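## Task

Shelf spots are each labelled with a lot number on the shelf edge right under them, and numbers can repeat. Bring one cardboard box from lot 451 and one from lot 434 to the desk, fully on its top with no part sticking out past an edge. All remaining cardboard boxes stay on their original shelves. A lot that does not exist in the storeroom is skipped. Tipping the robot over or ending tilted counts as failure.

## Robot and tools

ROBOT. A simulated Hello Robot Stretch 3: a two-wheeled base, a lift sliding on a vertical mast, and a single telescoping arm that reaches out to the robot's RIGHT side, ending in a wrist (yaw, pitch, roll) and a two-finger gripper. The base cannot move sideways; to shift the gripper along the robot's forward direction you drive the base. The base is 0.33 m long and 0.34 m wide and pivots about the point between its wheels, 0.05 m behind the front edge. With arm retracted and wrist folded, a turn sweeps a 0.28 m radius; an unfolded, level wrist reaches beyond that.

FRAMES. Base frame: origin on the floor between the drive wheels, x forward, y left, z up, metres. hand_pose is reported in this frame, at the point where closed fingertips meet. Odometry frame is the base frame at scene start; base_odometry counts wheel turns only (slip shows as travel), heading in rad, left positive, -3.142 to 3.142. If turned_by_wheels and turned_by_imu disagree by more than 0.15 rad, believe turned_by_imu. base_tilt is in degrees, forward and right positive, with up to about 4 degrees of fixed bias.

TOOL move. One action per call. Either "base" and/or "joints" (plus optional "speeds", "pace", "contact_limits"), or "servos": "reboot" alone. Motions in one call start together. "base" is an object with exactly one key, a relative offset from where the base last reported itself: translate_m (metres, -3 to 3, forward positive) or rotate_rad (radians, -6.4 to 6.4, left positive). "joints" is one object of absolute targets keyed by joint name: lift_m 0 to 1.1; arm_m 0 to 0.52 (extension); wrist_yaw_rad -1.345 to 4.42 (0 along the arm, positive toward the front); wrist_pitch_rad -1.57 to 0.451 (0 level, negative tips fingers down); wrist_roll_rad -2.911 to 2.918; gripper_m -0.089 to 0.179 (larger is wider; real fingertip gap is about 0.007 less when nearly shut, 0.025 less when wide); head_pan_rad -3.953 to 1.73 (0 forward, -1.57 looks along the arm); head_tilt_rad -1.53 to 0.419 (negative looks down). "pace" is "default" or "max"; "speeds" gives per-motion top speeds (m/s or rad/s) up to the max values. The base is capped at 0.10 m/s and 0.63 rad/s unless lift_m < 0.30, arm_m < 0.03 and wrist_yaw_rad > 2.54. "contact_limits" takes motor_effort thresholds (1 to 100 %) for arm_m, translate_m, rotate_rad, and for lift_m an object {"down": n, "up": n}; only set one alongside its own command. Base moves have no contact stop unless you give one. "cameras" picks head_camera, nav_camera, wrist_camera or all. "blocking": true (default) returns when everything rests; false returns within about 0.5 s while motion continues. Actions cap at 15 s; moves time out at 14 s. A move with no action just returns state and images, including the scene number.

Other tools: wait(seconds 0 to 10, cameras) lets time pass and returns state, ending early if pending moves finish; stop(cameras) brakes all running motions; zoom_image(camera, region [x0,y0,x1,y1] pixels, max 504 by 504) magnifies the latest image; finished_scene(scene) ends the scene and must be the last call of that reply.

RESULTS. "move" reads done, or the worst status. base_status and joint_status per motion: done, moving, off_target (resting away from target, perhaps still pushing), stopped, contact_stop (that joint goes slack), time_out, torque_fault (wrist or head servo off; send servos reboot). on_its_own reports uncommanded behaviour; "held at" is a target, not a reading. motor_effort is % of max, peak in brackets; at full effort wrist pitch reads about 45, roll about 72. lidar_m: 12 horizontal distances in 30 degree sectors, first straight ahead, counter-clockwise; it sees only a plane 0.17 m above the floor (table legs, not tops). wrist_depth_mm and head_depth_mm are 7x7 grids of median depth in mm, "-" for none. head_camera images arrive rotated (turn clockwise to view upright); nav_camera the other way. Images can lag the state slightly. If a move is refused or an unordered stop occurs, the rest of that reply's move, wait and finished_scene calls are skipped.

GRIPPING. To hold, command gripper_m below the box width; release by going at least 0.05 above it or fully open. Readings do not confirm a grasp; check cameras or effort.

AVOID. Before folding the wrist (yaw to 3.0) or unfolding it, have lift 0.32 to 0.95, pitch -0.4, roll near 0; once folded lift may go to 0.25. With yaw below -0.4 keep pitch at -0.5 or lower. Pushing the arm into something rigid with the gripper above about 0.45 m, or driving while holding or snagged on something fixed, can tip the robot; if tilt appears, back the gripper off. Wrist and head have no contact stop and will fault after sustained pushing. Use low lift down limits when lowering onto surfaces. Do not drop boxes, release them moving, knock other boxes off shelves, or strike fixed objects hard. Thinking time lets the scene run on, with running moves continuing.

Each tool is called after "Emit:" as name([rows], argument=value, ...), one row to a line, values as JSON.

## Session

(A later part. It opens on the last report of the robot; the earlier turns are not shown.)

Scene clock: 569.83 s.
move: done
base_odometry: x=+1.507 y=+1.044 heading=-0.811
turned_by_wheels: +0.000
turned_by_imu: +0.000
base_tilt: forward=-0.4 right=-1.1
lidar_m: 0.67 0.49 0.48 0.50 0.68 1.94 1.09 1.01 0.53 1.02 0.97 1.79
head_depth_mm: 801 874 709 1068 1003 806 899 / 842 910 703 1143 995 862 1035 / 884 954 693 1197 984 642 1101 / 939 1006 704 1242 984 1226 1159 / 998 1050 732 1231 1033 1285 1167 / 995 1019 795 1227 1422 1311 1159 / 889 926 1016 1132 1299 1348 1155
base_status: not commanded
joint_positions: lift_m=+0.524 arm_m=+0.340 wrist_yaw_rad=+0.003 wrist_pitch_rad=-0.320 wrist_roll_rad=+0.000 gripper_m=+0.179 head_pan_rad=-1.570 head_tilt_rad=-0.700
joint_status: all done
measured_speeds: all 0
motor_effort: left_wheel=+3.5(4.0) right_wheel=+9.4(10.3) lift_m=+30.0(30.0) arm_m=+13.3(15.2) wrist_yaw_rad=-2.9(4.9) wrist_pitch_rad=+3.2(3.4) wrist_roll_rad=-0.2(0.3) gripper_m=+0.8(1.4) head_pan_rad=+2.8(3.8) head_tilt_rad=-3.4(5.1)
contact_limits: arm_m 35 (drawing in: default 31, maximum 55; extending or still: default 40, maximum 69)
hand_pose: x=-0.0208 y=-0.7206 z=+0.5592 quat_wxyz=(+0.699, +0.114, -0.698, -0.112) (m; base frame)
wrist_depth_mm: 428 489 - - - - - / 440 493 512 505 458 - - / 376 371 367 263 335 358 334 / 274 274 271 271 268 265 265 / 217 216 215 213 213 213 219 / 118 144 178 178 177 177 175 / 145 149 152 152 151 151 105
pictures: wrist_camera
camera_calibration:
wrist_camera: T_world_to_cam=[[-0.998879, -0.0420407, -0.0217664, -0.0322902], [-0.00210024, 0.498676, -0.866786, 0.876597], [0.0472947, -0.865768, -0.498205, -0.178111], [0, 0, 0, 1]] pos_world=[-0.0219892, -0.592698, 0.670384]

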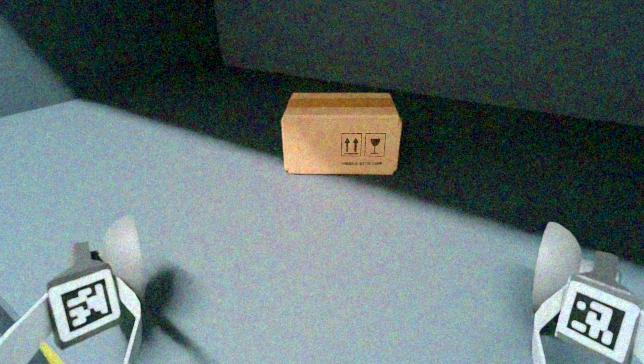

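Emit:
move(joints={"arm_m": 0.498}, contact_limits={"arm_m": 35})

Emit:
move(joints={"gripper_m": 0.03}, cameras=["wrist_camera"])

Emit:
move(joints={"lift_m": 0.6}, speeds={"lift_m": 0.07}, cameras=["wrist_camera"])

Emit:
move(joints={"arm_m": 0.0}, cameras=["wrist_camera", "head_camera"])

Scene clock: 579.57 s.
move: done
base_odometry: x=+1.507 y=+1.044 heading=-0.811
turned_by_wheels: +0.000
turned_by_imu: +0.000
base_tilt: forward=-0.3 right=-1.2
lidar_m: 0.67 0.49 0.48 0.50 0.68 1.94 1.09 1.02 0.53 1.02 0.97 1.79
head_depth_mm: 801 872 712 1066 996 806 899 / 839 910 704 1143 994 863 1020 / 889 953 693 1198 820 622 555 / 937 1005 706 1247 901 1289 1159 / 999 1046 732 1233 1033 1292 1166 / 998 1024 800 1222 1415 1316 1154 / 885 926 1016 1127 1301 1348 1159
base_status: not commanded
joint_positions: lift_m=+0.524 arm_m=+0.498 wrist_yaw_rad=+0.003 wrist_pitch_rad=-0.320 wrist_roll_rad=+0.000 gripper_m=+0.179 head_pan_rad=-1.570 head_tilt_rad=-0.700
joint_status: all done
measured_speeds: all 0
motor_effort: left_wheel=+3.2(3.8) right_wheel=+9.3(10.3) lift_m=+26.6(31.1) arm_m=+13.3(14.9) wrist_yaw_rad=-3.2(4.2) wrist_pitch_rad=+3.2(3.4) wrist_roll_rad=+0.0(0.3) gripper_m=+0.8(1.1) head_pan_rad=+3.0(3.6) head_tilt_rad=-3.2(3.9)
contact_limits: arm_m 35 (drawing in: default 31, maximum 55; extending or still: default 40, maximum 69)
hand_pose: x=-0.0208 y=-0.8786 z=+0.5592 quat_wxyz=(+0.699, +0.114, -0.698, -0.112) (m; base frame)
wrist_depth_mm: 364 432 - - - - - / 379 451 469 - - - - / 368 369 368 363 336 - - / 274 273 270 270 267 265 262 / 217 215 141 134 140 212 218 / 118 144 126 122 121 176 175 / 145 148 143 137 133 150 107
pictures: none

Scene clock: 581.60 s.
move: done
base_odometry: x=+1.507 y=+1.044 heading=-0.811
turned_by_wheels: +0.000
turned_by_imu: +0.000
base_tilt: forward=-0.5 right=-1.2
lidar_m: 0.67 0.49 0.48 0.49 0.68 1.94 1.09 1.01 0.53 1.02 0.98 1.79
head_depth_mm: 796 874 711 1068 1003 806 897 / 841 909 700 1144 996 864 1014 / 890 952 691 1195 819 624 556 / 939 1005 705 1241 900 1286 1153 / 997 1052 731 1236 1034 1290 1169 / 991 1020 799 1219 1419 1302 1164 / 886 922 1019 1129 1299 1351 1152
base_status: not commanded
joint_positions: lift_m=+0.524 arm_m=+0.498 wrist_yaw_rad=+0.001 wrist_pitch_rad=-0.317 wrist_roll_rad=+0.000 gripper_m=+0.031 head_pan_rad=-1.570 head_tilt_rad=-0.700
joint_status: all done
measured_speeds: all 0
motor_effort: left_wheel=+2.9(3.8) right_wheel=+9.1(9.7) lift_m=+22.6(27.1) arm_m=+8.4(12.8) wrist_yaw_rad=-2.1(4.1) wrist_pitch_rad=+2.6(3.4) wrist_roll_rad=+0.2(0.3) gripper_m=-22.9(95.8) head_pan_rad=+2.3(3.5) head_tilt_rad=-3.1(3.5)
contact_limits: arm_m 35 (drawing in: default 31, maximum 55; extending or still: default 40, maximum 69)
hand_pose: x=-0.0212 y=-0.8789 z=+0.5599 quat_wxyz=(+0.699, +0.112, -0.698, -0.111) (m; base frame)
wrist_depth_mm: 362 431 - - - - - / 378 452 - - - - - / 368 373 370 365 340 - - / 278 276 273 170 269 268 264 / 219 217 134 134 145 213 212 / 181 180 135 136 134 171 176 / 159 145 149 148 148 143 151
pictures: wrist_camera
camera_calibration:
wrist_camera: T_world_to_cam=[[-0.998945, -0.0404956, -0.021649, -0.0380447], [-0.00128815, 0.495986, -0.868329, 0.954678], [0.0459011, -0.867386, -0.495515, -0.317791], [0, 0, 0, 1]] pos_world=[-0.0221878, -0.750695, 0.670681]

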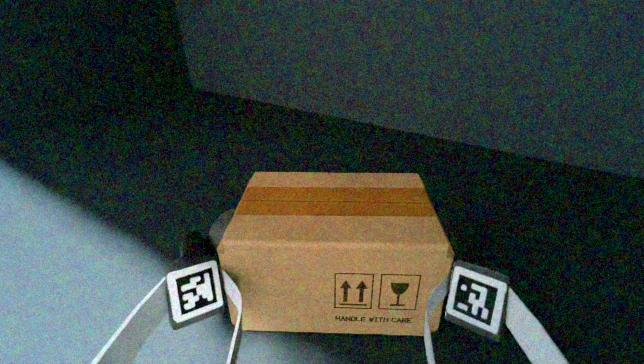

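Scene clock: 583.33 s.
move: done
base_odometry: x=+1.507 y=+1.044 heading=-0.811
turned_by_wheels: +0.000
turned_by_imu: +0.000
base_tilt: forward=-0.3 right=-1.1
lidar_m: 0.67 0.49 0.48 0.49 0.68 1.95 1.09 1.01 0.53 1.02 0.97 1.79
head_depth_mm: 802 878 709 1065 1004 807 896 / 842 912 702 1136 996 837 435 / 887 953 694 1168 680 881 1129 / 935 1003 705 1116 947 1293 1156 / 999 1049 732 1233 1035 1281 1168 / 993 1018 796 1215 1413 1318 1160 / 882 923 1017 1128 1298 1346 1150
base_status: not commanded
joint_positions: lift_m=+0.600 arm_m=+0.498 wrist_yaw_rad=+0.001 wrist_pitch_rad=-0.322 wrist_roll_rad=+0.000 gripper_m=+0.034 head_pan_rad=-1.570 head_tilt_rad=-0.700
joint_status: all done
measured_speeds: all 0
motor_effort: left_wheel=+3.0(3.6) right_wheel=+8.9(9.6) lift_m=+31.9(34.7) arm_m=+4.4(8.1) wrist_yaw_rad=-1.8(3.4) wrist_pitch_rad=+3.8(3.8) wrist_roll_rad=-0.1(0.3) gripper_m=-9.7(23.2) head_pan_rad=+2.2(3.3) head_tilt_rad=-2.4(3.4)
contact_limits: arm_m 35 (drawing in: default 31, maximum 55; extending or still: default 40, maximum 69)
hand_pose: x=-0.0212 y=-0.8784 z=+0.6347 quat_wxyz=(+0.698, +0.114, -0.697, -0.113) (m; base frame)
wrist_depth_mm: 364 431 - - - - - / 377 458 - - - - - / 389 465 494 - - - - / 392 422 421 175 165 - - / 339 336 135 134 145 331 - / 279 278 136 137 135 263 272 / 245 223 224 221 223 221 234
pictures: wrist_camera
camera_calibration:
wrist_camera: T_world_to_cam=[[-0.998945, -0.0403768, -0.0218657, -0.0361616], [-0.00128789, 0.500648, -0.86565, 1.02166], [0.0458992, -0.864709, -0.500172, -0.274949], [0, 0, 0, 1]] pos_world=[-0.0221878, -0.750702, 0.746086]

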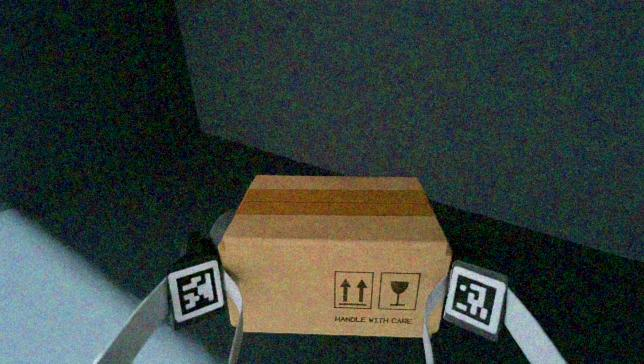

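Scene clock: 588.17 s.
move: done
base_odometry: x=+1.507 y=+1.044 heading=-0.811
turned_by_wheels: +0.000
turned_by_imu: +0.000
base_tilt: forward=-0.3 right=-1.2
lidar_m: 0.67 0.49 0.48 0.50 0.68 1.94 1.09 1.02 0.53 1.02 0.97 1.79
head_depth_mm: 801 877 711 1067 1008 806 908 / 843 913 701 1134 996 864 1110 / 886 954 694 1197 988 1207 1130 / 940 1008 705 1242 983 1295 473 / 998 1056 734 1233 1037 1285 1162 / 995 1017 795 1224 1424 1314 1158 / 888 924 1017 1128 1297 1352 1158
base_status: not commanded
joint_positions: lift_m=+0.600 arm_m=+0.001 wrist_yaw_rad=+0.001 wrist_pitch_rad=-0.323 wrist_roll_rad=+0.000 gripper_m=+0.034 head_pan_rad=-1.570 head_tilt_rad=-0.700
joint_status: all done
measured_speeds: all 0
motor_effort: left_wheel=+2.7(3.5) right_wheel=+9.7(10.1) lift_m=+25.3(32.0) arm_m=-12.3(14.5) wrist_yaw_rad=-2.5(3.3) wrist_pitch_rad=+3.7(3.9) wrist_roll_rad=-0.2(0.4) gripper_m=-9.8(10.3) head_pan_rad=+2.5(3.3) head_tilt_rad=-2.3(3.6)
hand_pose: x=-0.0212 y=-0.3809 z=+0.6346 quat_wxyz=(+0.698, +0.114, -0.697, -0.113) (m; base frame)
wrist_depth_mm: - - - - - - - / 978 - - - - - - / - - 529 529 521 519 514 / - 775 473 177 416 417 419 / - - 134 134 146 335 329 / 980 994 137 137 134 125 295 / 859 811 776 148 145 - -
pictures: head_camera (sideways), wrist_camera
camera_calibration:
head_camera: T_world_to_cam=[[-0.0468071, 0.602703, -0.796592, 1.052], [0.997496, -0.0141227, -0.0692973, 0.0837039], [-0.0530157, -0.797841, -0.600533, 0.737397], [0, 0, 0, 1]] pos_world=[0.00484032, -0.0445354, 1.28665]
wrist_camera: T_world_to_cam=[[-0.998945, -0.0403701, -0.0218805, -0.0160655], [-0.00128823, 0.500959, -0.86547, 0.77258], [0.0459003, -0.864529, -0.500483, 0.155435], [0, 0, 0, 1]] pos_world=[-0.0221878, -0.253302, 0.746086]

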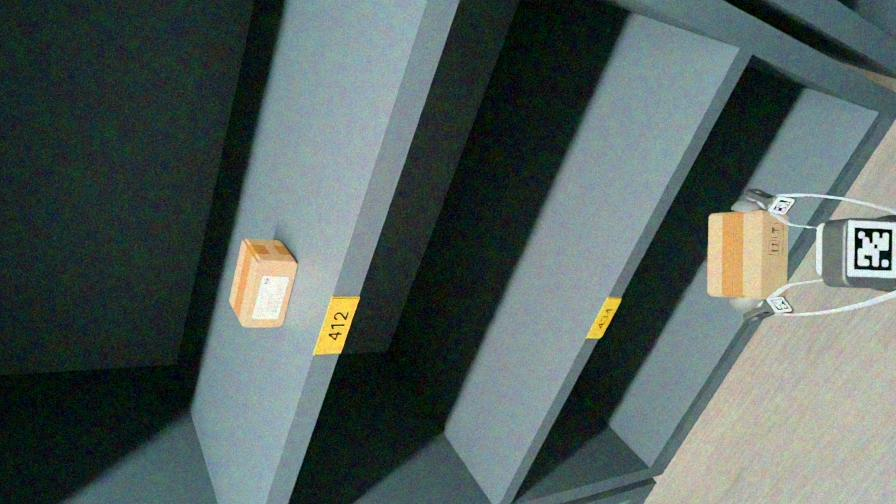

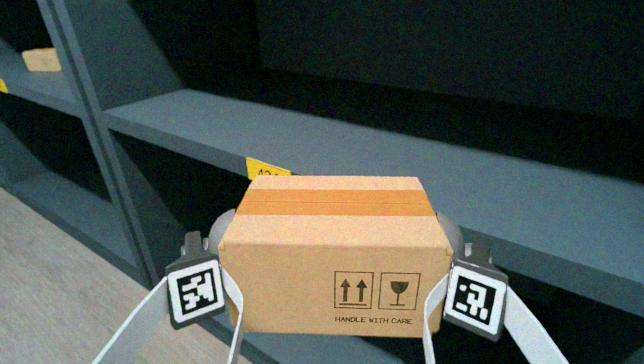

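Emit:
move(joints={"wrist_yaw_rad": 1.57, "lift_m": 0.75})

Emit:
move(base={"rotate_rad": -0.517}, joints={"lift_m": 0.82}, cameras=["wrist_camera"])

Emit:
move(base={"translate_m": -1.3})

Scene clock: 641.70 s.
move: done
base_odometry: x=+1.507 y=+1.044 heading=-0.811
turned_by_wheels: +0.000
turned_by_imu: +0.000
base_tilt: forward=-0.2 right=-1.3
lidar_m: 0.67 0.49 0.48 0.50 0.68 1.94 1.09 1.02 0.53 1.02 0.97 1.79
head_depth_mm: 802 874 711 1069 1000 808 837 / 844 915 700 1140 995 865 1114 / 888 953 693 1199 987 1234 348 / 938 1006 704 1248 982 1294 347 / 995 1052 733 1231 1034 1282 1162 / 994 1016 797 1225 1422 1315 1162 / 887 924 1019 1131 1303 1355 1159
base_status: not commanded
joint_positions: lift_m=+0.750 arm_m=+0.001 wrist_yaw_rad=+1.567 wrist_pitch_rad=-0.323 wrist_roll_rad=+0.000 gripper_m=+0.034 head_pan_rad=-1.570 head_tilt_rad=-0.700
joint_status: all done
measured_speeds: all 0
motor_effort: left_wheel=+3.2(3.4) right_wheel=+8.7(10.0) lift_m=+31.1(33.9) arm_m=-10.7(12.1) wrist_yaw_rad=+2.1(7.3) wrist_pitch_rad=+3.7(4.0) wrist_roll_rad=+0.0(0.3) gripper_m=-9.5(10.2) head_pan_rad=+2.4(2.9) head_tilt_rad=-2.1(2.5)
hand_pose: x=+0.2139 y=-0.1466 z=+0.7845 quat_wxyz=(+0.575, +0.573, -0.414, +0.412) (m; base frame)
wrist_depth_mm: 445 510 - - - - - / 461 527 - - - - - / 477 - - - - - - / 494 - - 176 - - - / 506 - 135 134 146 - - / 517 - 137 137 134 - - / 527 - 863 956 935 940 993
pictures: none

Scene clock: 643.63 s.
move: done
base_odometry: x=+1.507 y=+1.044 heading=-1.327
turned_by_wheels: -0.517
turned_by_imu: -0.509
base_tilt: forward=-0.2 right=-1.2
lidar_m: 1.70 0.66 0.49 0.48 0.50 0.69 2.01 1.09 1.01 0.53 1.03 0.97
head_depth_mm: 786 892 710 1149 1003 1220 - / 429 473 547 1139 996 888 - / 422 473 547 620 759 858 - / 799 873 650 738 920 873 331 / 805 886 675 1144 974 1227 1137 / 806 884 668 1144 970 1214 1141 / 809 888 661 1133 961 1209 1128
base_status: done
joint_positions: lift_m=+0.820 arm_m=+0.001 wrist_yaw_rad=+1.567 wrist_pitch_rad=-0.323 wrist_roll_rad=+0.000 gripper_m=+0.034 head_pan_rad=-1.570 head_tilt_rad=-0.700
joint_status: all done
measured_speeds: all 0
motor_effort: left_wheel=+8.0(11.7) right_wheel=-11.2(13.1) lift_m=+30.1(33.5) arm_m=-11.3(11.5) wrist_yaw_rad=+1.6(3.9) wrist_pitch_rad=+3.9(4.0) wrist_roll_rad=-0.2(0.3) gripper_m=-10.0(10.3) head_pan_rad=+2.1(2.9) head_tilt_rad=-1.0(2.0)
hand_pose: x=+0.2139 y=-0.1465 z=+0.8545 quat_wxyz=(+0.575, +0.573, -0.414, +0.412) (m; base frame)
wrist_depth_mm: - - - - - - - / - - - - - - - / - - - - - - - / - - - 176 - - - / - - 135 134 146 944 - / - - 136 137 134 125 538 / - - - - - 125 507
pictures: wrist_camera
camera_calibration:
wrist_camera: T_world_to_cam=[[0.0355721, -0.999129, -0.0218254, -0.128646], [-0.501467, 0.00104548, -0.865176, 0.879231], [0.864445, 0.0417209, -0.500993, 0.415385], [0, 0, 0, 1]] pos_world=[0.0864048, -0.146783, 0.965986]

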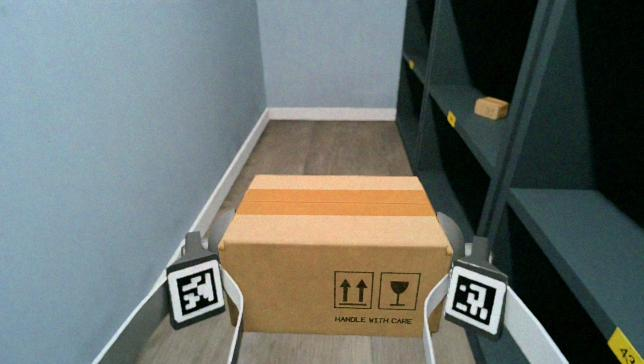

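Scene clock: 657.77 s.
move: done
base_odometry: x=+1.193 y=+2.306 heading=-1.327
turned_by_wheels: +0.000
turned_by_imu: -0.001
base_tilt: forward=-0.2 right=-1.2
lidar_m: 1.81 0.70 0.52 0.51 0.53 0.73 0.72 0.75 1.05 2.87 0.59 1.28
head_depth_mm: 2216 2130 2070 1979 1701 1396 - / 2691 2925 2826 2151 1687 1394 - / 2698 2979 2927 2115 1667 1385 - / 2680 2978 2914 2096 1662 1364 331 / 2710 3038 2824 2086 1646 1368 1165 / 2697 2963 2812 1984 1513 1298 1191 / 2570 814 836 863 888 928 1104
base_status: done
joint_positions: lift_m=+0.820 arm_m=+0.001 wrist_yaw_rad=+1.567 wrist_pitch_rad=-0.323 wrist_roll_rad=+0.000 gripper_m=+0.034 head_pan_rad=-1.570 head_tilt_rad=-0.700
joint_status: not commanded
measured_speeds: all 0
motor_effort: left_wheel=-0.9(9.7) right_wheel=-11.2(14.8) lift_m=+24.3(30.7) arm_m=-10.7(13.3) wrist_yaw_rad=+1.4(3.8) wrist_pitch_rad=+3.9(4.0) wrist_roll_rad=+0.1(0.4) gripper_m=-10.0(10.4) head_pan_rad=+1.9(2.9) head_tilt_rad=+0.7(2.0)
hand_pose: x=+0.2139 y=-0.1465 z=+0.8545 quat_wxyz=(+0.575, +0.573, -0.414, +0.412) (m; base frame)
wrist_depth_mm: - - - - - - - / - - - - - - - / - - - - - - - / - - - 176 - - - / - - 134 134 146 - - / - - 137 138 135 - - / - - - - - 125 -
pictures: none

Emit:
move(base={"translate_m": -0.25})

Emit:
move(base={"rotate_rad": 1.6})

Emit:
move(base={"translate_m": -1.33}, joints={"head_pan_rad": -2.2, "head_tilt_rad": -0.4}, cameras=["nav_camera"])

Scene clock: 671.90 s.
move: done
base_odometry: x=+1.133 y=+2.548 heading=-1.327
turned_by_wheels: +0.000
turned_by_imu: +0.000
base_tilt: forward=-0.4 right=-1.2
lidar_m: 1.83 0.71 0.53 0.51 0.53 0.49 0.47 0.49 0.69 2.01 0.76 0.74
head_depth_mm: 1475 1419 1373 1342 1297 1268 - / 2262 2153 2065 1943 1643 1391 - / 2698 3016 2929 2127 1672 1380 - / 2684 3024 2900 2111 1656 1377 331 / 2705 3024 2865 2096 1643 1368 1163 / 2746 3046 2833 2080 1654 1360 1184 / 2694 2989 2770 2055 1636 1354 1207
base_status: done
joint_positions: lift_m=+0.820 arm_m=+0.001 wrist_yaw_rad=+1.567 wrist_pitch_rad=-0.323 wrist_roll_rad=+0.000 gripper_m=+0.034 head_pan_rad=-1.570 head_tilt_rad=-0.700
joint_status: not commanded
measured_speeds: all 0
motor_effort: left_wheel=-0.2(9.6) right_wheel=-11.0(12.9) lift_m=+25.9(25.9) arm_m=-8.9(9.9) wrist_yaw_rad=+2.5(3.4) wrist_pitch_rad=+3.9(4.0) wrist_roll_rad=-0.1(0.3) gripper_m=-9.9(10.1) head_pan_rad=+1.4(2.3) head_tilt_rad=+1.7(2.1)
hand_pose: x=+0.2139 y=-0.1465 z=+0.8545 quat_wxyz=(+0.575, +0.573, -0.414, +0.412) (m; base frame)
wrist_depth_mm: - - - - - - - / - - - - - - - / - - - - - - - / - - - 176 - 928 - / - - 135 134 146 - - / - - 137 137 135 606 - / - - - - - 125 -
pictures: none

Scene clock: 675.53 s.
move: done
base_odometry: x=+1.133 y=+2.548 heading=+0.273
turned_by_wheels: +1.600
turned_by_imu: +1.574
base_tilt: forward=-0.4 right=-1.2
lidar_m: 0.51 0.53 0.48 0.47 0.49 0.69 2.16 0.75 0.74 1.74 0.70 0.52
head_depth_mm: 1931 2103 1530 1691 1599 1359 - / 2792 2870 2490 2142 1688 1390 - / 3525 3854 2915 2134 1670 1379 - / 3541 3923 2903 2088 1653 1363 331 / 3192 3520 2780 2101 1654 1364 1162 / 1859 1928 2013 1913 1642 1360 1186 / 1302 1340 1375 1427 1466 1324 1202
base_status: done
joint_positions: lift_m=+0.820 arm_m=+0.001 wrist_yaw_rad=+1.567 wrist_pitch_rad=-0.323 wrist_roll_rad=+0.000 gripper_m=+0.034 head_pan_rad=-1.570 head_tilt_rad=-0.700
joint_status: not commanded
measured_speeds: all 0
motor_effort: left_wheel=-9.0(12.1) right_wheel=+8.8(12.8) lift_m=+26.0(26.0) arm_m=-12.7(13.5) wrist_yaw_rad=+2.6(3.3) wrist_pitch_rad=+3.8(4.0) wrist_roll_rad=+0.2(0.4) gripper_m=-9.7(10.4) head_pan_rad=+1.0(2.1) head_tilt_rad=+1.9(2.6)
hand_pose: x=+0.2139 y=-0.1465 z=+0.8545 quat_wxyz=(+0.575, +0.573, -0.414, +0.412) (m; base frame)
wrist_depth_mm: 410 402 395 384 381 373 367 / 442 431 422 412 407 395 387 / 480 464 459 447 437 429 420 / 526 510 486 176 462 461 447 / - 539 135 134 146 494 492 / - - 137 138 134 524 534 / - - 129 148 145 - -
pictures: none

Scene clock: 689.97 s.
move: time_out
base_odometry: x=-0.148 y=+2.190 heading=+0.273
turned_by_wheels: +0.000
turned_by_imu: -0.001
base_tilt: forward=-0.2 right=-1.2
lidar_m: 1.77 0.72 0.54 0.52 0.55 0.77 1.92 1.72 2.11 1.25 0.62 0.73
head_depth_mm: 2026 2091 2178 1776 2143 1815 1426 / 2224 2331 2444 1912 2460 1747 1415 / 2526 2629 2722 2100 2307 1791 1414 / 2922 3024 3131 2760 2402 1757 1411 / 3358 3599 3781 3720 2376 1755 1402 / 3741 - - 3682 2364 1756 1384 / 3574 3772 - 3655 2349 1745 1392
base_status: translate_m time_out (by the wheels' count: -1.3300 of -1.3300)
joint_positions: lift_m=+0.820 arm_m=+0.001 wrist_yaw_rad=+1.567 wrist_pitch_rad=-0.323 wrist_roll_rad=+0.000 gripper_m=+0.034 head_pan_rad=-2.200 head_tilt_rad=-0.400
joint_status: all done
measured_speeds: all 0
motor_effort: left_wheel=-1.1(13.9) right_wheel=-0.3(11.6) lift_m=+26.2(27.1) arm_m=-10.2(13.3) wrist_yaw_rad=+3.4(3.6) wrist_pitch_rad=+3.8(4.0) wrist_roll_rad=+0.0(0.4) gripper_m=-9.6(10.4) head_pan_rad=+3.4(4.2) head_tilt_rad=-3.7(7.5)
hand_pose: x=+0.2139 y=-0.1465 z=+0.8545 quat_wxyz=(+0.575, +0.573, -0.414, +0.412) (m; base frame)
wrist_depth_mm: - - - - - - - / - - - - - - - / - - - - - - - / - - - 176 - - - / - - 135 134 145 - - / - - 137 138 134 - - / - - - - - 122 -
pictures: nav_camera (sideways)
camera_calibration:
nav_camera: T_world_to_cam=[[-0.200988, -0.305126, 0.930861, -1.16718], [-0.817568, 0.575703, 0.0121827, 0.0393149], [-0.539617, -0.758593, -0.36517, 0.431806], [0, 0, 0, 1]] pos_world=[0.0305623, -0.0512062, 1.24369]

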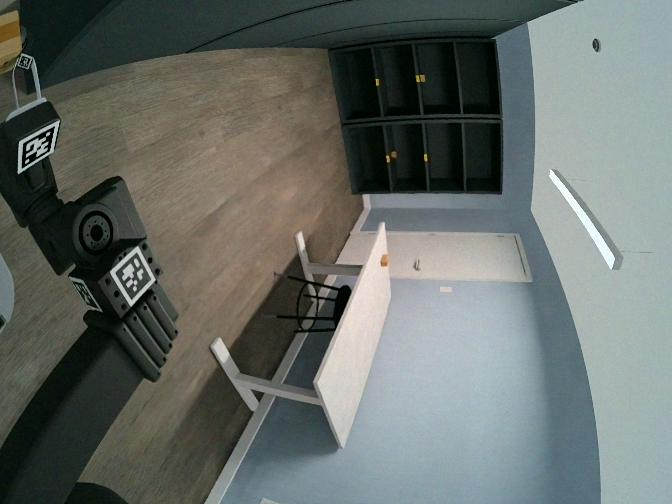

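Emit:
move(base={"translate_m": -1.28}, joints={"head_pan_rad": -1.57, "head_tilt_rad": -0.5})

Emit:
move(joints={"wrist_yaw_rad": 0.0}, cameras=["head_camera", "wrist_camera"])

Scene clock: 723.90 s.
move: done
base_odometry: x=-1.380 y=+1.845 heading=+0.273
turned_by_wheels: +0.000
turned_by_imu: -0.001
base_tilt: forward=-0.3 right=-1.3
lidar_m: 1.93 0.78 0.58 0.57 0.59 0.67 0.65 0.68 0.86 0.90 2.23 1.70
head_depth_mm: 2096 2072 1959 1382 956 1623 1284 / 3357 3021 2477 1368 948 1105 1251 / 3425 3669 - 1351 985 1608 1243 / 3485 3707 3827 1334 976 1597 1271 / 3332 3661 - 2743 1015 1586 1293 / 3398 3596 - 2890 2047 1581 1289 / 3499 3746 3874 2875 2022 1578 1279
base_status: done
joint_positions: lift_m=+0.820 arm_m=+0.001 wrist_yaw_rad=+1.567 wrist_pitch_rad=-0.323 wrist_roll_rad=+0.000 gripper_m=+0.034 head_pan_rad=-1.570 head_tilt_rad=-0.500
joint_status: all done
measured_speeds: all 0
motor_effort: left_wheel=-8.2(12.9) right_wheel=-1.6(11.7) lift_m=+27.3(28.3) arm_m=-7.9(10.6) wrist_yaw_rad=+2.1(3.7) wrist_pitch_rad=+3.8(4.0) wrist_roll_rad=-0.1(0.3) gripper_m=-9.7(10.3) head_pan_rad=-3.2(5.5) head_tilt_rad=+4.0(6.1)
hand_pose: x=+0.2139 y=-0.1465 z=+0.8545 quat_wxyz=(+0.575, +0.573, -0.414, +0.412) (m; base frame)
wrist_depth_mm: - - - - - - - / - - - - - - - / - - - - - - - / - - - 176 - - - / - - 135 134 146 - - / - - 137 138 135 - - / - - - - - - -
pictures: none

Scene clock: 725.70 s.
move: done
base_odometry: x=-1.380 y=+1.845 heading=+0.273
turned_by_wheels: +0.000
turned_by_imu: +0.000
base_tilt: forward=-0.3 right=-1.3
lidar_m: 1.94 0.78 0.58 0.57 0.59 0.67 0.65 0.68 0.86 0.90 2.24 1.70
head_depth_mm: 2076 2043 1946 1377 956 1610 1291 / 3300 3067 2446 1375 948 1105 1247 / 3427 3690 - 1338 983 1618 472 / 3466 3682 3844 1342 980 1604 309 / 3340 3651 - 2759 1018 1597 1233 / 3382 3684 - 2900 2031 1580 1288 / 3421 3733 3833 2875 2028 1575 1285
base_status: not commanded
joint_positions: lift_m=+0.820 arm_m=+0.001 wrist_yaw_rad=+0.003 wrist_pitch_rad=-0.323 wrist_roll_rad=+0.000 gripper_m=+0.034 head_pan_rad=-1.570 head_tilt_rad=-0.500
joint_status: all done
measured_speeds: all 0
motor_effort: left_wheel=-8.7(9.1) right_wheel=-2.3(2.6) lift_m=+27.7(28.4) arm_m=-7.8(8.4) wrist_yaw_rad=-2.6(6.6) wrist_pitch_rad=+3.7(4.0) wrist_roll_rad=+0.0(0.3) gripper_m=-9.7(10.2) head_pan_rad=-2.6(3.6) head_tilt_rad=+4.0(5.0)
hand_pose: x=-0.0208 y=-0.3809 z=+0.8545 quat_wxyz=(+0.698, +0.115, -0.697, -0.113) (m; base frame)
wrist_depth_mm: - - - - - - - / - - - - - - - / - - - - - - - / - - - 166 174 - - / - - 134 134 146 - - / - - 136 137 135 - - / - - - - 891 - -
pictures: head_camera (sideways), wrist_camera
camera_calibration:
head_camera: T_world_to_cam=[[-0.0466171, 0.432321, -0.900514, 1.18756], [0.997505, -0.0276992, -0.064936, 0.0780435], [-0.0530167, -0.901294, -0.429951, 0.515475], [0, 0, 0, 1]] pos_world=[0.0048409, -0.0466526, 1.29612]
wrist_camera: T_world_to_cam=[[-0.998874, -0.0421076, -0.0218634, -0.0115107], [-0.00220244, 0.501467, -0.865174, 0.962721], [0.0473942, -0.864151, -0.500995, 0.266105], [0, 0, 0, 1]] pos_world=[-0.0219893, -0.253302, 0.965987]

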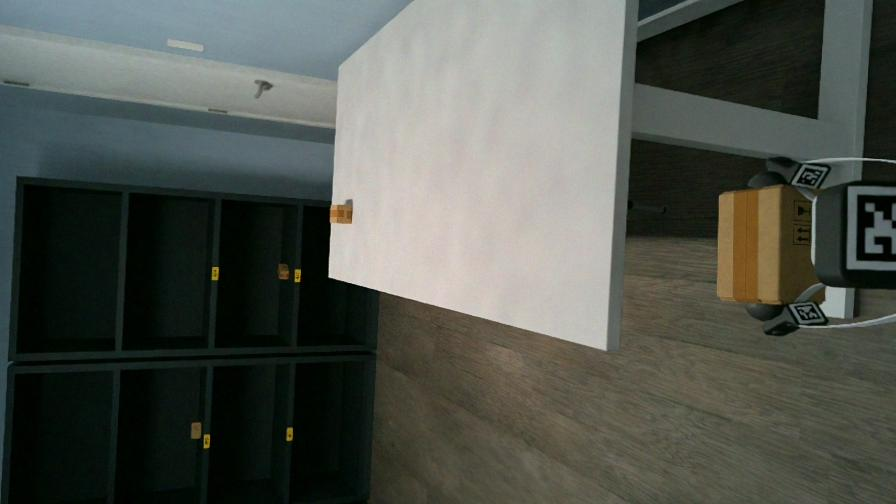

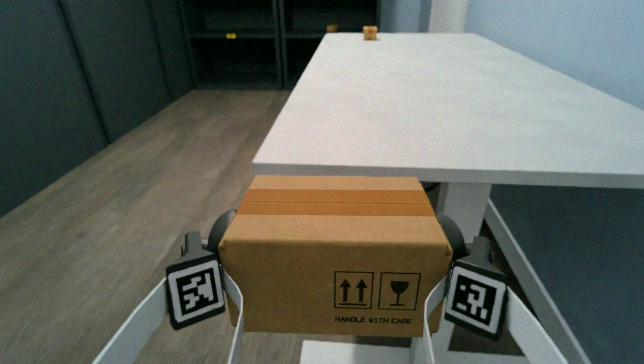

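Emit:
move(base={"translate_m": -0.12})

Emit:
move(joints={"arm_m": 0.505})

Emit:
move(joints={"lift_m": 0.745}, cameras=["head_camera", "wrist_camera"])

Emit:
move(joints={"lift_m": 0.709}, speeds={"lift_m": 0.025}, contact_limits={"lift_m": {"down": 13}}, cameras=["wrist_camera"])

Scene clock: 739.97 s.
move: done
base_odometry: x=-1.496 y=+1.813 heading=+0.273
turned_by_wheels: +0.000
turned_by_imu: +0.000
base_tilt: forward=-0.3 right=-1.3
lidar_m: 1.96 0.78 0.59 0.57 0.60 0.55 0.53 0.56 0.79 0.84 2.40 1.81
head_depth_mm: 1732 1678 1617 1388 954 1487 1287 / 2674 2518 2177 1374 948 1621 1290 / 3401 3741 3620 1358 943 1080 473 / 3453 3716 3583 1333 974 1602 309 / 3437 3698 - 1325 966 1587 1231 / 3225 3606 3799 2878 963 1581 1286 / 3493 3715 - 2920 2036 1580 1287
base_status: done
joint_positions: lift_m=+0.820 arm_m=+0.001 wrist_yaw_rad=+0.003 wrist_pitch_rad=-0.323 wrist_roll_rad=+0.000 gripper_m=+0.034 head_pan_rad=-1.570 head_tilt_rad=-0.500
joint_status: not commanded
measured_speeds: all 0
motor_effort: left_wheel=-3.1(12.1) right_wheel=-8.5(9.9) lift_m=+29.0(29.0) arm_m=-6.8(8.0) wrist_yaw_rad=-2.2(4.2) wrist_pitch_rad=+3.9(4.0) wrist_roll_rad=+0.1(0.3) gripper_m=-9.9(10.3) head_pan_rad=-3.2(3.6) head_tilt_rad=+4.0(4.8)
hand_pose: x=-0.0208 y=-0.3809 z=+0.8545 quat_wxyz=(+0.698, +0.115, -0.697, -0.113) (m; base frame)
wrist_depth_mm: - - - - - - - / - - - - - - - / - - - - - - - / - - 558 165 175 - - / - - 135 135 146 - - / - - 137 138 135 125 - / - - - - 147 978 -
pictures: none

Scene clock: 744.87 s.
move: done
base_odometry: x=-1.496 y=+1.813 heading=+0.273
turned_by_wheels: +0.000
turned_by_imu: +0.000
base_tilt: forward=-0.4 right=-1.3
lidar_m: 1.95 0.78 0.59 0.57 0.60 0.55 0.53 0.56 0.79 0.84 2.40 1.82
head_depth_mm: 1728 1673 1637 1387 955 1316 282 / 2658 2503 2201 1365 417 352 1250 / 3396 3669 3746 645 898 1099 1245 / 3428 3684 3576 752 934 1603 1263 / 3427 3695 - 1313 965 1588 1263 / 3283 3647 3740 2892 961 1579 1298 / 3464 3780 - 2854 2012 1580 1289
base_status: not commanded
joint_positions: lift_m=+0.820 arm_m=+0.505 wrist_yaw_rad=+0.003 wrist_pitch_rad=-0.323 wrist_roll_rad=+0.000 gripper_m=+0.034 head_pan_rad=-1.570 head_tilt_rad=-0.500
joint_status: all done
measured_speeds: all 0
motor_effort: left_wheel=-3.5(3.9) right_wheel=-8.3(9.0) lift_m=+28.5(29.3) arm_m=+13.6(15.0) wrist_yaw_rad=-2.8(4.2) wrist_pitch_rad=+3.8(4.0) wrist_roll_rad=+0.2(0.4) gripper_m=-10.1(10.5) head_pan_rad=-2.7(3.7) head_tilt_rad=+3.8(4.8)
hand_pose: x=-0.0208 y=-0.8853 z=+0.8544 quat_wxyz=(+0.698, +0.115, -0.697, -0.113) (m; base frame)
wrist_depth_mm: - - - - - - - / - - - - - - - / - - - - - - - / - - 166 166 165 - - / - - 135 134 146 - - / - - 137 137 134 - - / - - 129 148 145 - -
pictures: none

Scene clock: 746.37 s.
move: done
base_odometry: x=-1.496 y=+1.813 heading=+0.273
turned_by_wheels: +0.000
turned_by_imu: +0.000
base_tilt: forward=-0.3 right=-1.2
lidar_m: 1.95 0.79 0.59 0.57 0.60 0.55 0.53 0.56 0.79 0.84 2.40 1.81
head_depth_mm: 1735 1682 1621 1369 959 1473 1262 / 2648 2495 2192 1369 947 423 354 / 3408 3710 3686 1346 645 1082 1245 / 3457 3649 3586 1343 858 1605 1266 / 3451 3639 - 1317 969 1592 1266 / 3286 3642 3851 2857 963 1576 1291 / 3455 3746 - 2832 2022 1575 1284
base_status: not commanded
joint_positions: lift_m=+0.745 arm_m=+0.505 wrist_yaw_rad=+0.003 wrist_pitch_rad=-0.324 wrist_roll_rad=+0.000 gripper_m=+0.034 head_pan_rad=-1.570 head_tilt_rad=-0.500
joint_status: all done
measured_speeds: all 0
motor_effort: left_wheel=-3.5(3.9) right_wheel=-8.3(8.4) lift_m=+26.7(26.7) arm_m=+11.9(13.6) wrist_yaw_rad=-2.6(4.2) wrist_pitch_rad=+3.9(4.0) wrist_roll_rad=+0.0(0.4) gripper_m=-9.8(10.2) head_pan_rad=-2.2(3.1) head_tilt_rad=+3.3(4.9)
hand_pose: x=-0.0208 y=-0.8852 z=+0.7794 quat_wxyz=(+0.698, +0.115, -0.697, -0.113) (m; base frame)
wrist_depth_mm: - - - - - - - / - - - - - - - / - - - - - - - / - - - 165 164 - - / - - 135 134 146 - - / - - 137 137 135 - - / - - 129 148 145 - -
pictures: head_camera (sideways), wrist_camera
camera_calibration:
head_camera: T_world_to_cam=[[-0.046533, 0.432243, -0.900556, 1.18761], [0.997503, -0.0278343, -0.0649022, 0.0779934], [-0.0531199, -0.901327, -0.429869, 0.515367], [0, 0, 0, 1]] pos_world=[0.00484086, -0.046653, 1.29612]
wrist_camera: T_world_to_cam=[[-0.998883, -0.0418787, -0.0218619, -0.0342175], [-0.00209962, 0.501665, -0.865059, 1.15082], [0.0471949, -0.864048, -0.501193, -0.207097], [0, 0, 0, 1]] pos_world=[-0.0219891, -0.757702, 0.890987]

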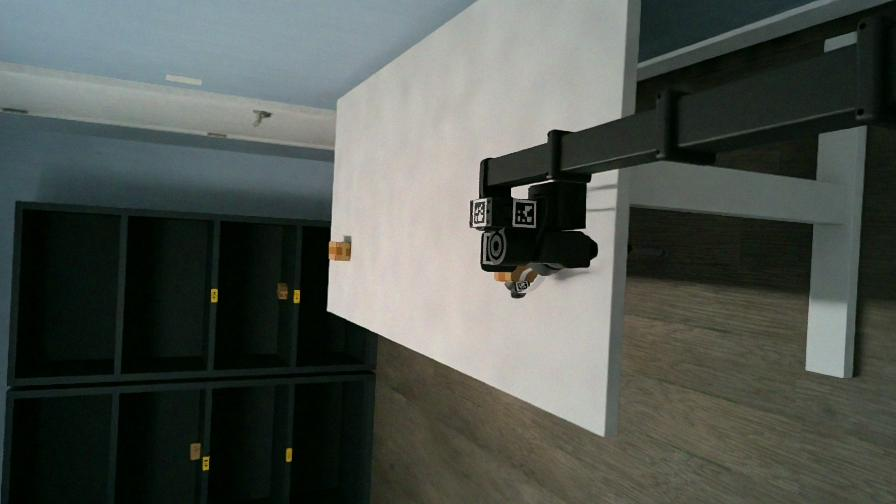

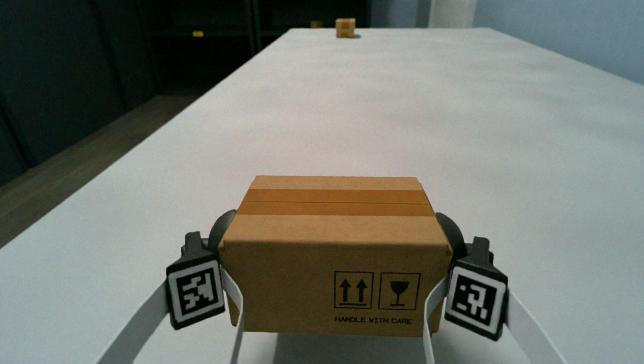

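Scene clock: 748.20 s.
move: done
base_odometry: x=-1.496 y=+1.813 heading=+0.273
turned_by_wheels: +0.000
turned_by_imu: +0.000
base_tilt: forward=-0.3 right=-1.1
lidar_m: 1.95 0.78 0.59 0.57 0.60 0.55 0.53 0.56 0.79 0.84 2.40 1.81
head_depth_mm: 1738 1668 1619 1375 956 1488 1295 / 2667 2490 2175 1362 949 520 390 / 3424 3721 3658 1351 684 1063 1237 / 3490 3648 3593 1335 725 1604 1270 / 3465 3641 - 1322 969 1587 1262 / 3262 3667 3780 2913 964 1587 1291 / 3503 3719 - 2864 2037 1585 1282
base_status: not commanded
joint_positions: lift_m=+0.709 arm_m=+0.505 wrist_yaw_rad=+0.003 wrist_pitch_rad=-0.312 wrist_roll_rad=+0.000 gripper_m=+0.034 head_pan_rad=-1.570 head_tilt_rad=-0.500
joint_status: all done
measured_speeds: all 0
motor_effort: left_wheel=-3.6(3.8) right_wheel=-8.0(8.6) lift_m=+24.0(27.4) arm_m=+8.9(12.3) wrist_yaw_rad=-1.9(4.4) wrist_pitch_rad=+1.8(4.0) wrist_roll_rad=+0.1(0.3) gripper_m=-9.8(10.4) head_pan_rad=-2.9(3.3) head_tilt_rad=+3.9(4.3)
contact_limits: lift_m down 13 (down: maximum 72; up: maximum 65)
hand_pose: x=-0.0208 y=-0.8864 z=+0.7461 quat_wxyz=(+0.699, +0.111, -0.698, -0.109) (m; base frame)
wrist_depth_mm: - - - - - - - / - - - - - - - / - - - - - - - / - - 162 162 161 - - / - - 134 134 144 - - / - - 138 137 134 - - / - - 129 150 147 - -
pictures: wrist_camera
camera_calibration:
wrist_camera: T_world_to_cam=[[-0.998883, -0.0421322, -0.0213713, -0.0355858], [-0.00209922, 0.491512, -0.870869, 1.11793], [0.0471959, -0.869851, -0.491051, -0.237525], [0, 0, 0, 1]] pos_world=[-0.0219891, -0.757589, 0.856176]

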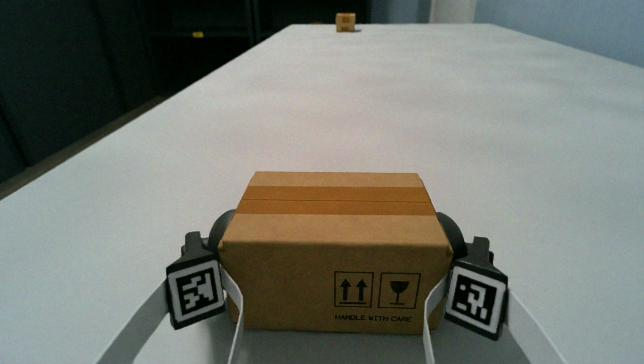

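Emit:
move(joints={"gripper_m": 0.179}, cameras=["wrist_camera"])

Emit:
move(joints={"arm_m": 0.1}, cameras=["wrist_camera", "head_camera", "nav_camera"])

Scene clock: 764.87 s.
move: done
base_odometry: x=-1.496 y=+1.813 heading=+0.273
turned_by_wheels: +0.000
turned_by_imu: +0.000
base_tilt: forward=-0.5 right=-1.3
lidar_m: 1.94 0.78 0.59 0.57 0.60 0.55 0.53 0.56 0.79 0.84 2.41 1.81
head_depth_mm: 1739 1671 1621 1377 959 1482 1287 / 2626 2521 2183 1363 948 520 390 / 3477 3753 3704 1339 687 1061 1243 / 3477 3669 3548 1333 723 1605 1262 / 3425 3694 - 1323 964 1587 1261 / 3257 3632 3792 2928 963 1581 1294 / 3505 3734 - 2824 2040 1577 1291
base_status: not commanded
joint_positions: lift_m=+0.709 arm_m=+0.505 wrist_yaw_rad=+0.003 wrist_pitch_rad=-0.313 wrist_roll_rad=+0.000 gripper_m=+0.179 head_pan_rad=-1.570 head_tilt_rad=-0.500
joint_status: all done
measured_speeds: all 0
motor_effort: left_wheel=-3.1(3.9) right_wheel=-7.8(8.8) lift_m=+29.9(30.7) arm_m=+3.3(6.2) wrist_yaw_rad=-2.9(4.5) wrist_pitch_rad=+1.9(2.1) wrist_roll_rad=+0.0(0.3) gripper_m=+0.6(84.9) head_pan_rad=-2.0(2.6) head_tilt_rad=+3.4(4.1)
contact_limits: lift_m down 13 (down: maximum 72; up: maximum 65)
hand_pose: x=-0.0208 y=-0.8863 z=+0.7459 quat_wxyz=(+0.699, +0.111, -0.698, -0.110) (m; base frame)
wrist_depth_mm: - - - - - - - / - - - - - - - / - - - - - - - / - - - 161 160 - - / - 142 132 134 140 - - / - 126 139 138 135 - - / - - - 148 146 - 105
pictures: wrist_camera
camera_calibration:
wrist_camera: T_world_to_cam=[[-0.998884, -0.0421061, -0.0214178, -0.0355284], [-0.00209866, 0.492485, -0.870318, 1.11812], [0.0471936, -0.869302, -0.492024, -0.236326], [0, 0, 0, 1]] pos_world=[-0.0219891, -0.75759, 0.856077]

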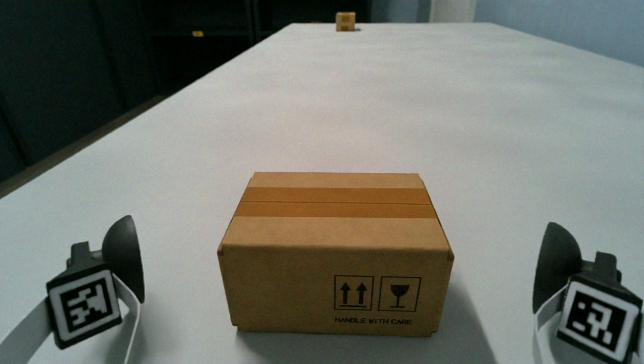

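Scene clock: 769.03 s.
move: done
base_odometry: x=-1.496 y=+1.813 heading=+0.273
turned_by_wheels: +0.000
turned_by_imu: +0.000
base_tilt: forward=-0.4 right=-1.1
lidar_m: 1.95 0.78 0.59 0.57 0.60 0.55 0.53 0.56 0.79 0.84 2.40 1.82
head_depth_mm: 1733 1683 1628 1387 957 1483 1286 / 2649 2523 2178 1358 948 1616 1289 / 3443 3753 3712 1344 947 1108 586 / 3439 3668 3622 1338 964 1607 437 / 3433 3670 - 1321 972 1598 1239 / 3298 3650 3827 2880 961 1584 1291 / 3440 3763 - 2862 2008 1566 1286
base_status: not commanded
joint_positions: lift_m=+0.709 arm_m=+0.100 wrist_yaw_rad=+0.003 wrist_pitch_rad=-0.314 wrist_roll_rad=+0.000 gripper_m=+0.179 head_pan_rad=-1.570 head_tilt_rad=-0.500
joint_status: all done
measured_speeds: all 0
motor_effort: left_wheel=-3.1(3.8) right_wheel=-7.3(8.8) lift_m=+29.8(30.9) arm_m=-12.7(14.9) wrist_yaw_rad=-3.1(4.5) wrist_pitch_rad=+2.1(2.1) wrist_roll_rad=-0.1(0.3) gripper_m=+0.6(1.1) head_pan_rad=-1.6(2.5) head_tilt_rad=+3.5(4.5)
contact_limits: lift_m down 13 (down: maximum 72; up: maximum 65)
hand_pose: x=-0.0208 y=-0.4813 z=+0.7457 quat_wxyz=(+0.699, +0.112, -0.698, -0.110) (m; base frame)
wrist_depth_mm: - - - - - - - / - - - 491 - - - / - - - - - - - / - - - - - - - / - - - - - - - / 123 - - - - - - / 909 937 962 989 937 921 105
pictures: head_camera (sideways), nav_camera (sideways), wrist_camera
camera_calibration:
head_camera: T_world_to_cam=[[-0.046533, 0.432243, -0.900556, 1.18761], [0.997503, -0.0278343, -0.0649022, 0.0779934], [-0.0531199, -0.901327, -0.429869, 0.515367], [0, 0, 0, 1]] pos_world=[0.00484086, -0.046653, 1.29612]
nav_camera: T_world_to_cam=[[0.0173072, -0.455983, 0.88982, -1.11499], [-0.999793, -0.0174129, 0.010523, 0.0426187], [0.010696, -0.889818, -0.45619, 0.546837], [0, 0, 0, 1]] pos_world=[0.0560582, -0.0210897, 1.24116]
wrist_camera: T_world_to_cam=[[-0.998884, -0.0420945, -0.0214426, -0.0184502], [-0.00209895, 0.492993, -0.870031, 0.918592], [0.0471946, -0.869014, -0.492531, 0.116276], [0, 0, 0, 1]] pos_world=[-0.0219891, -0.352591, 0.856078]

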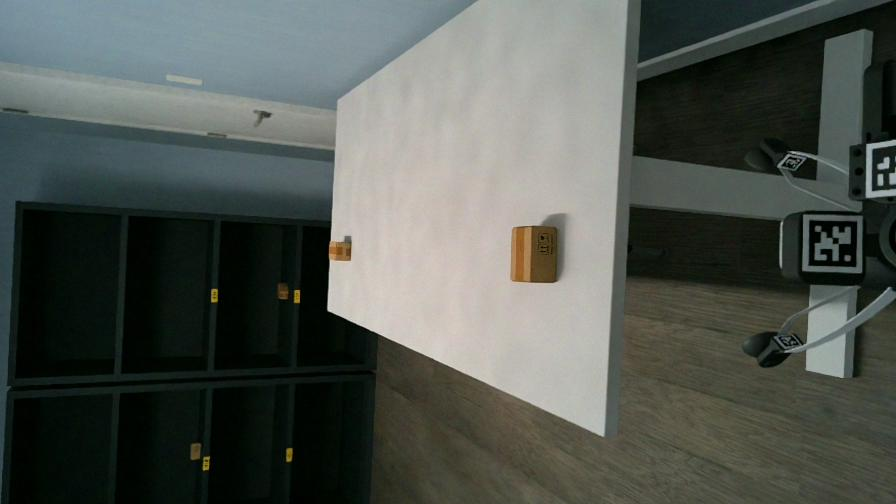

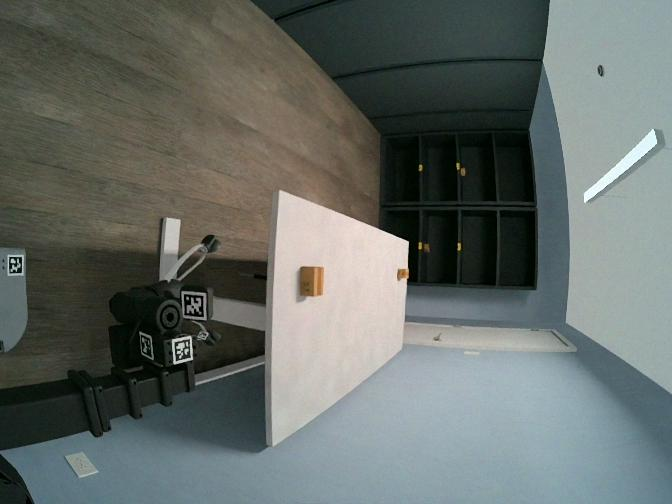

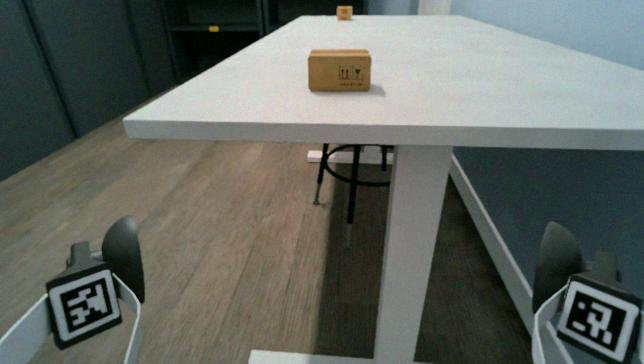

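Emit:
zoom_image(camera="head_camera", region=[290, 180, 430, 340])

Scaled by 3.150 from the camera's 896x504 image, which has a finer 1280x720 frame.

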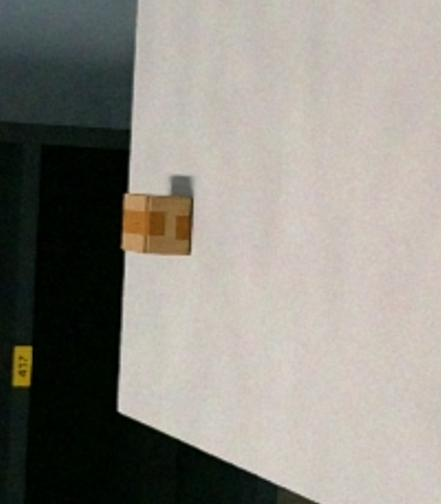

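Emit:
finished_scene(scene=2)

The scene is finished: the task was done.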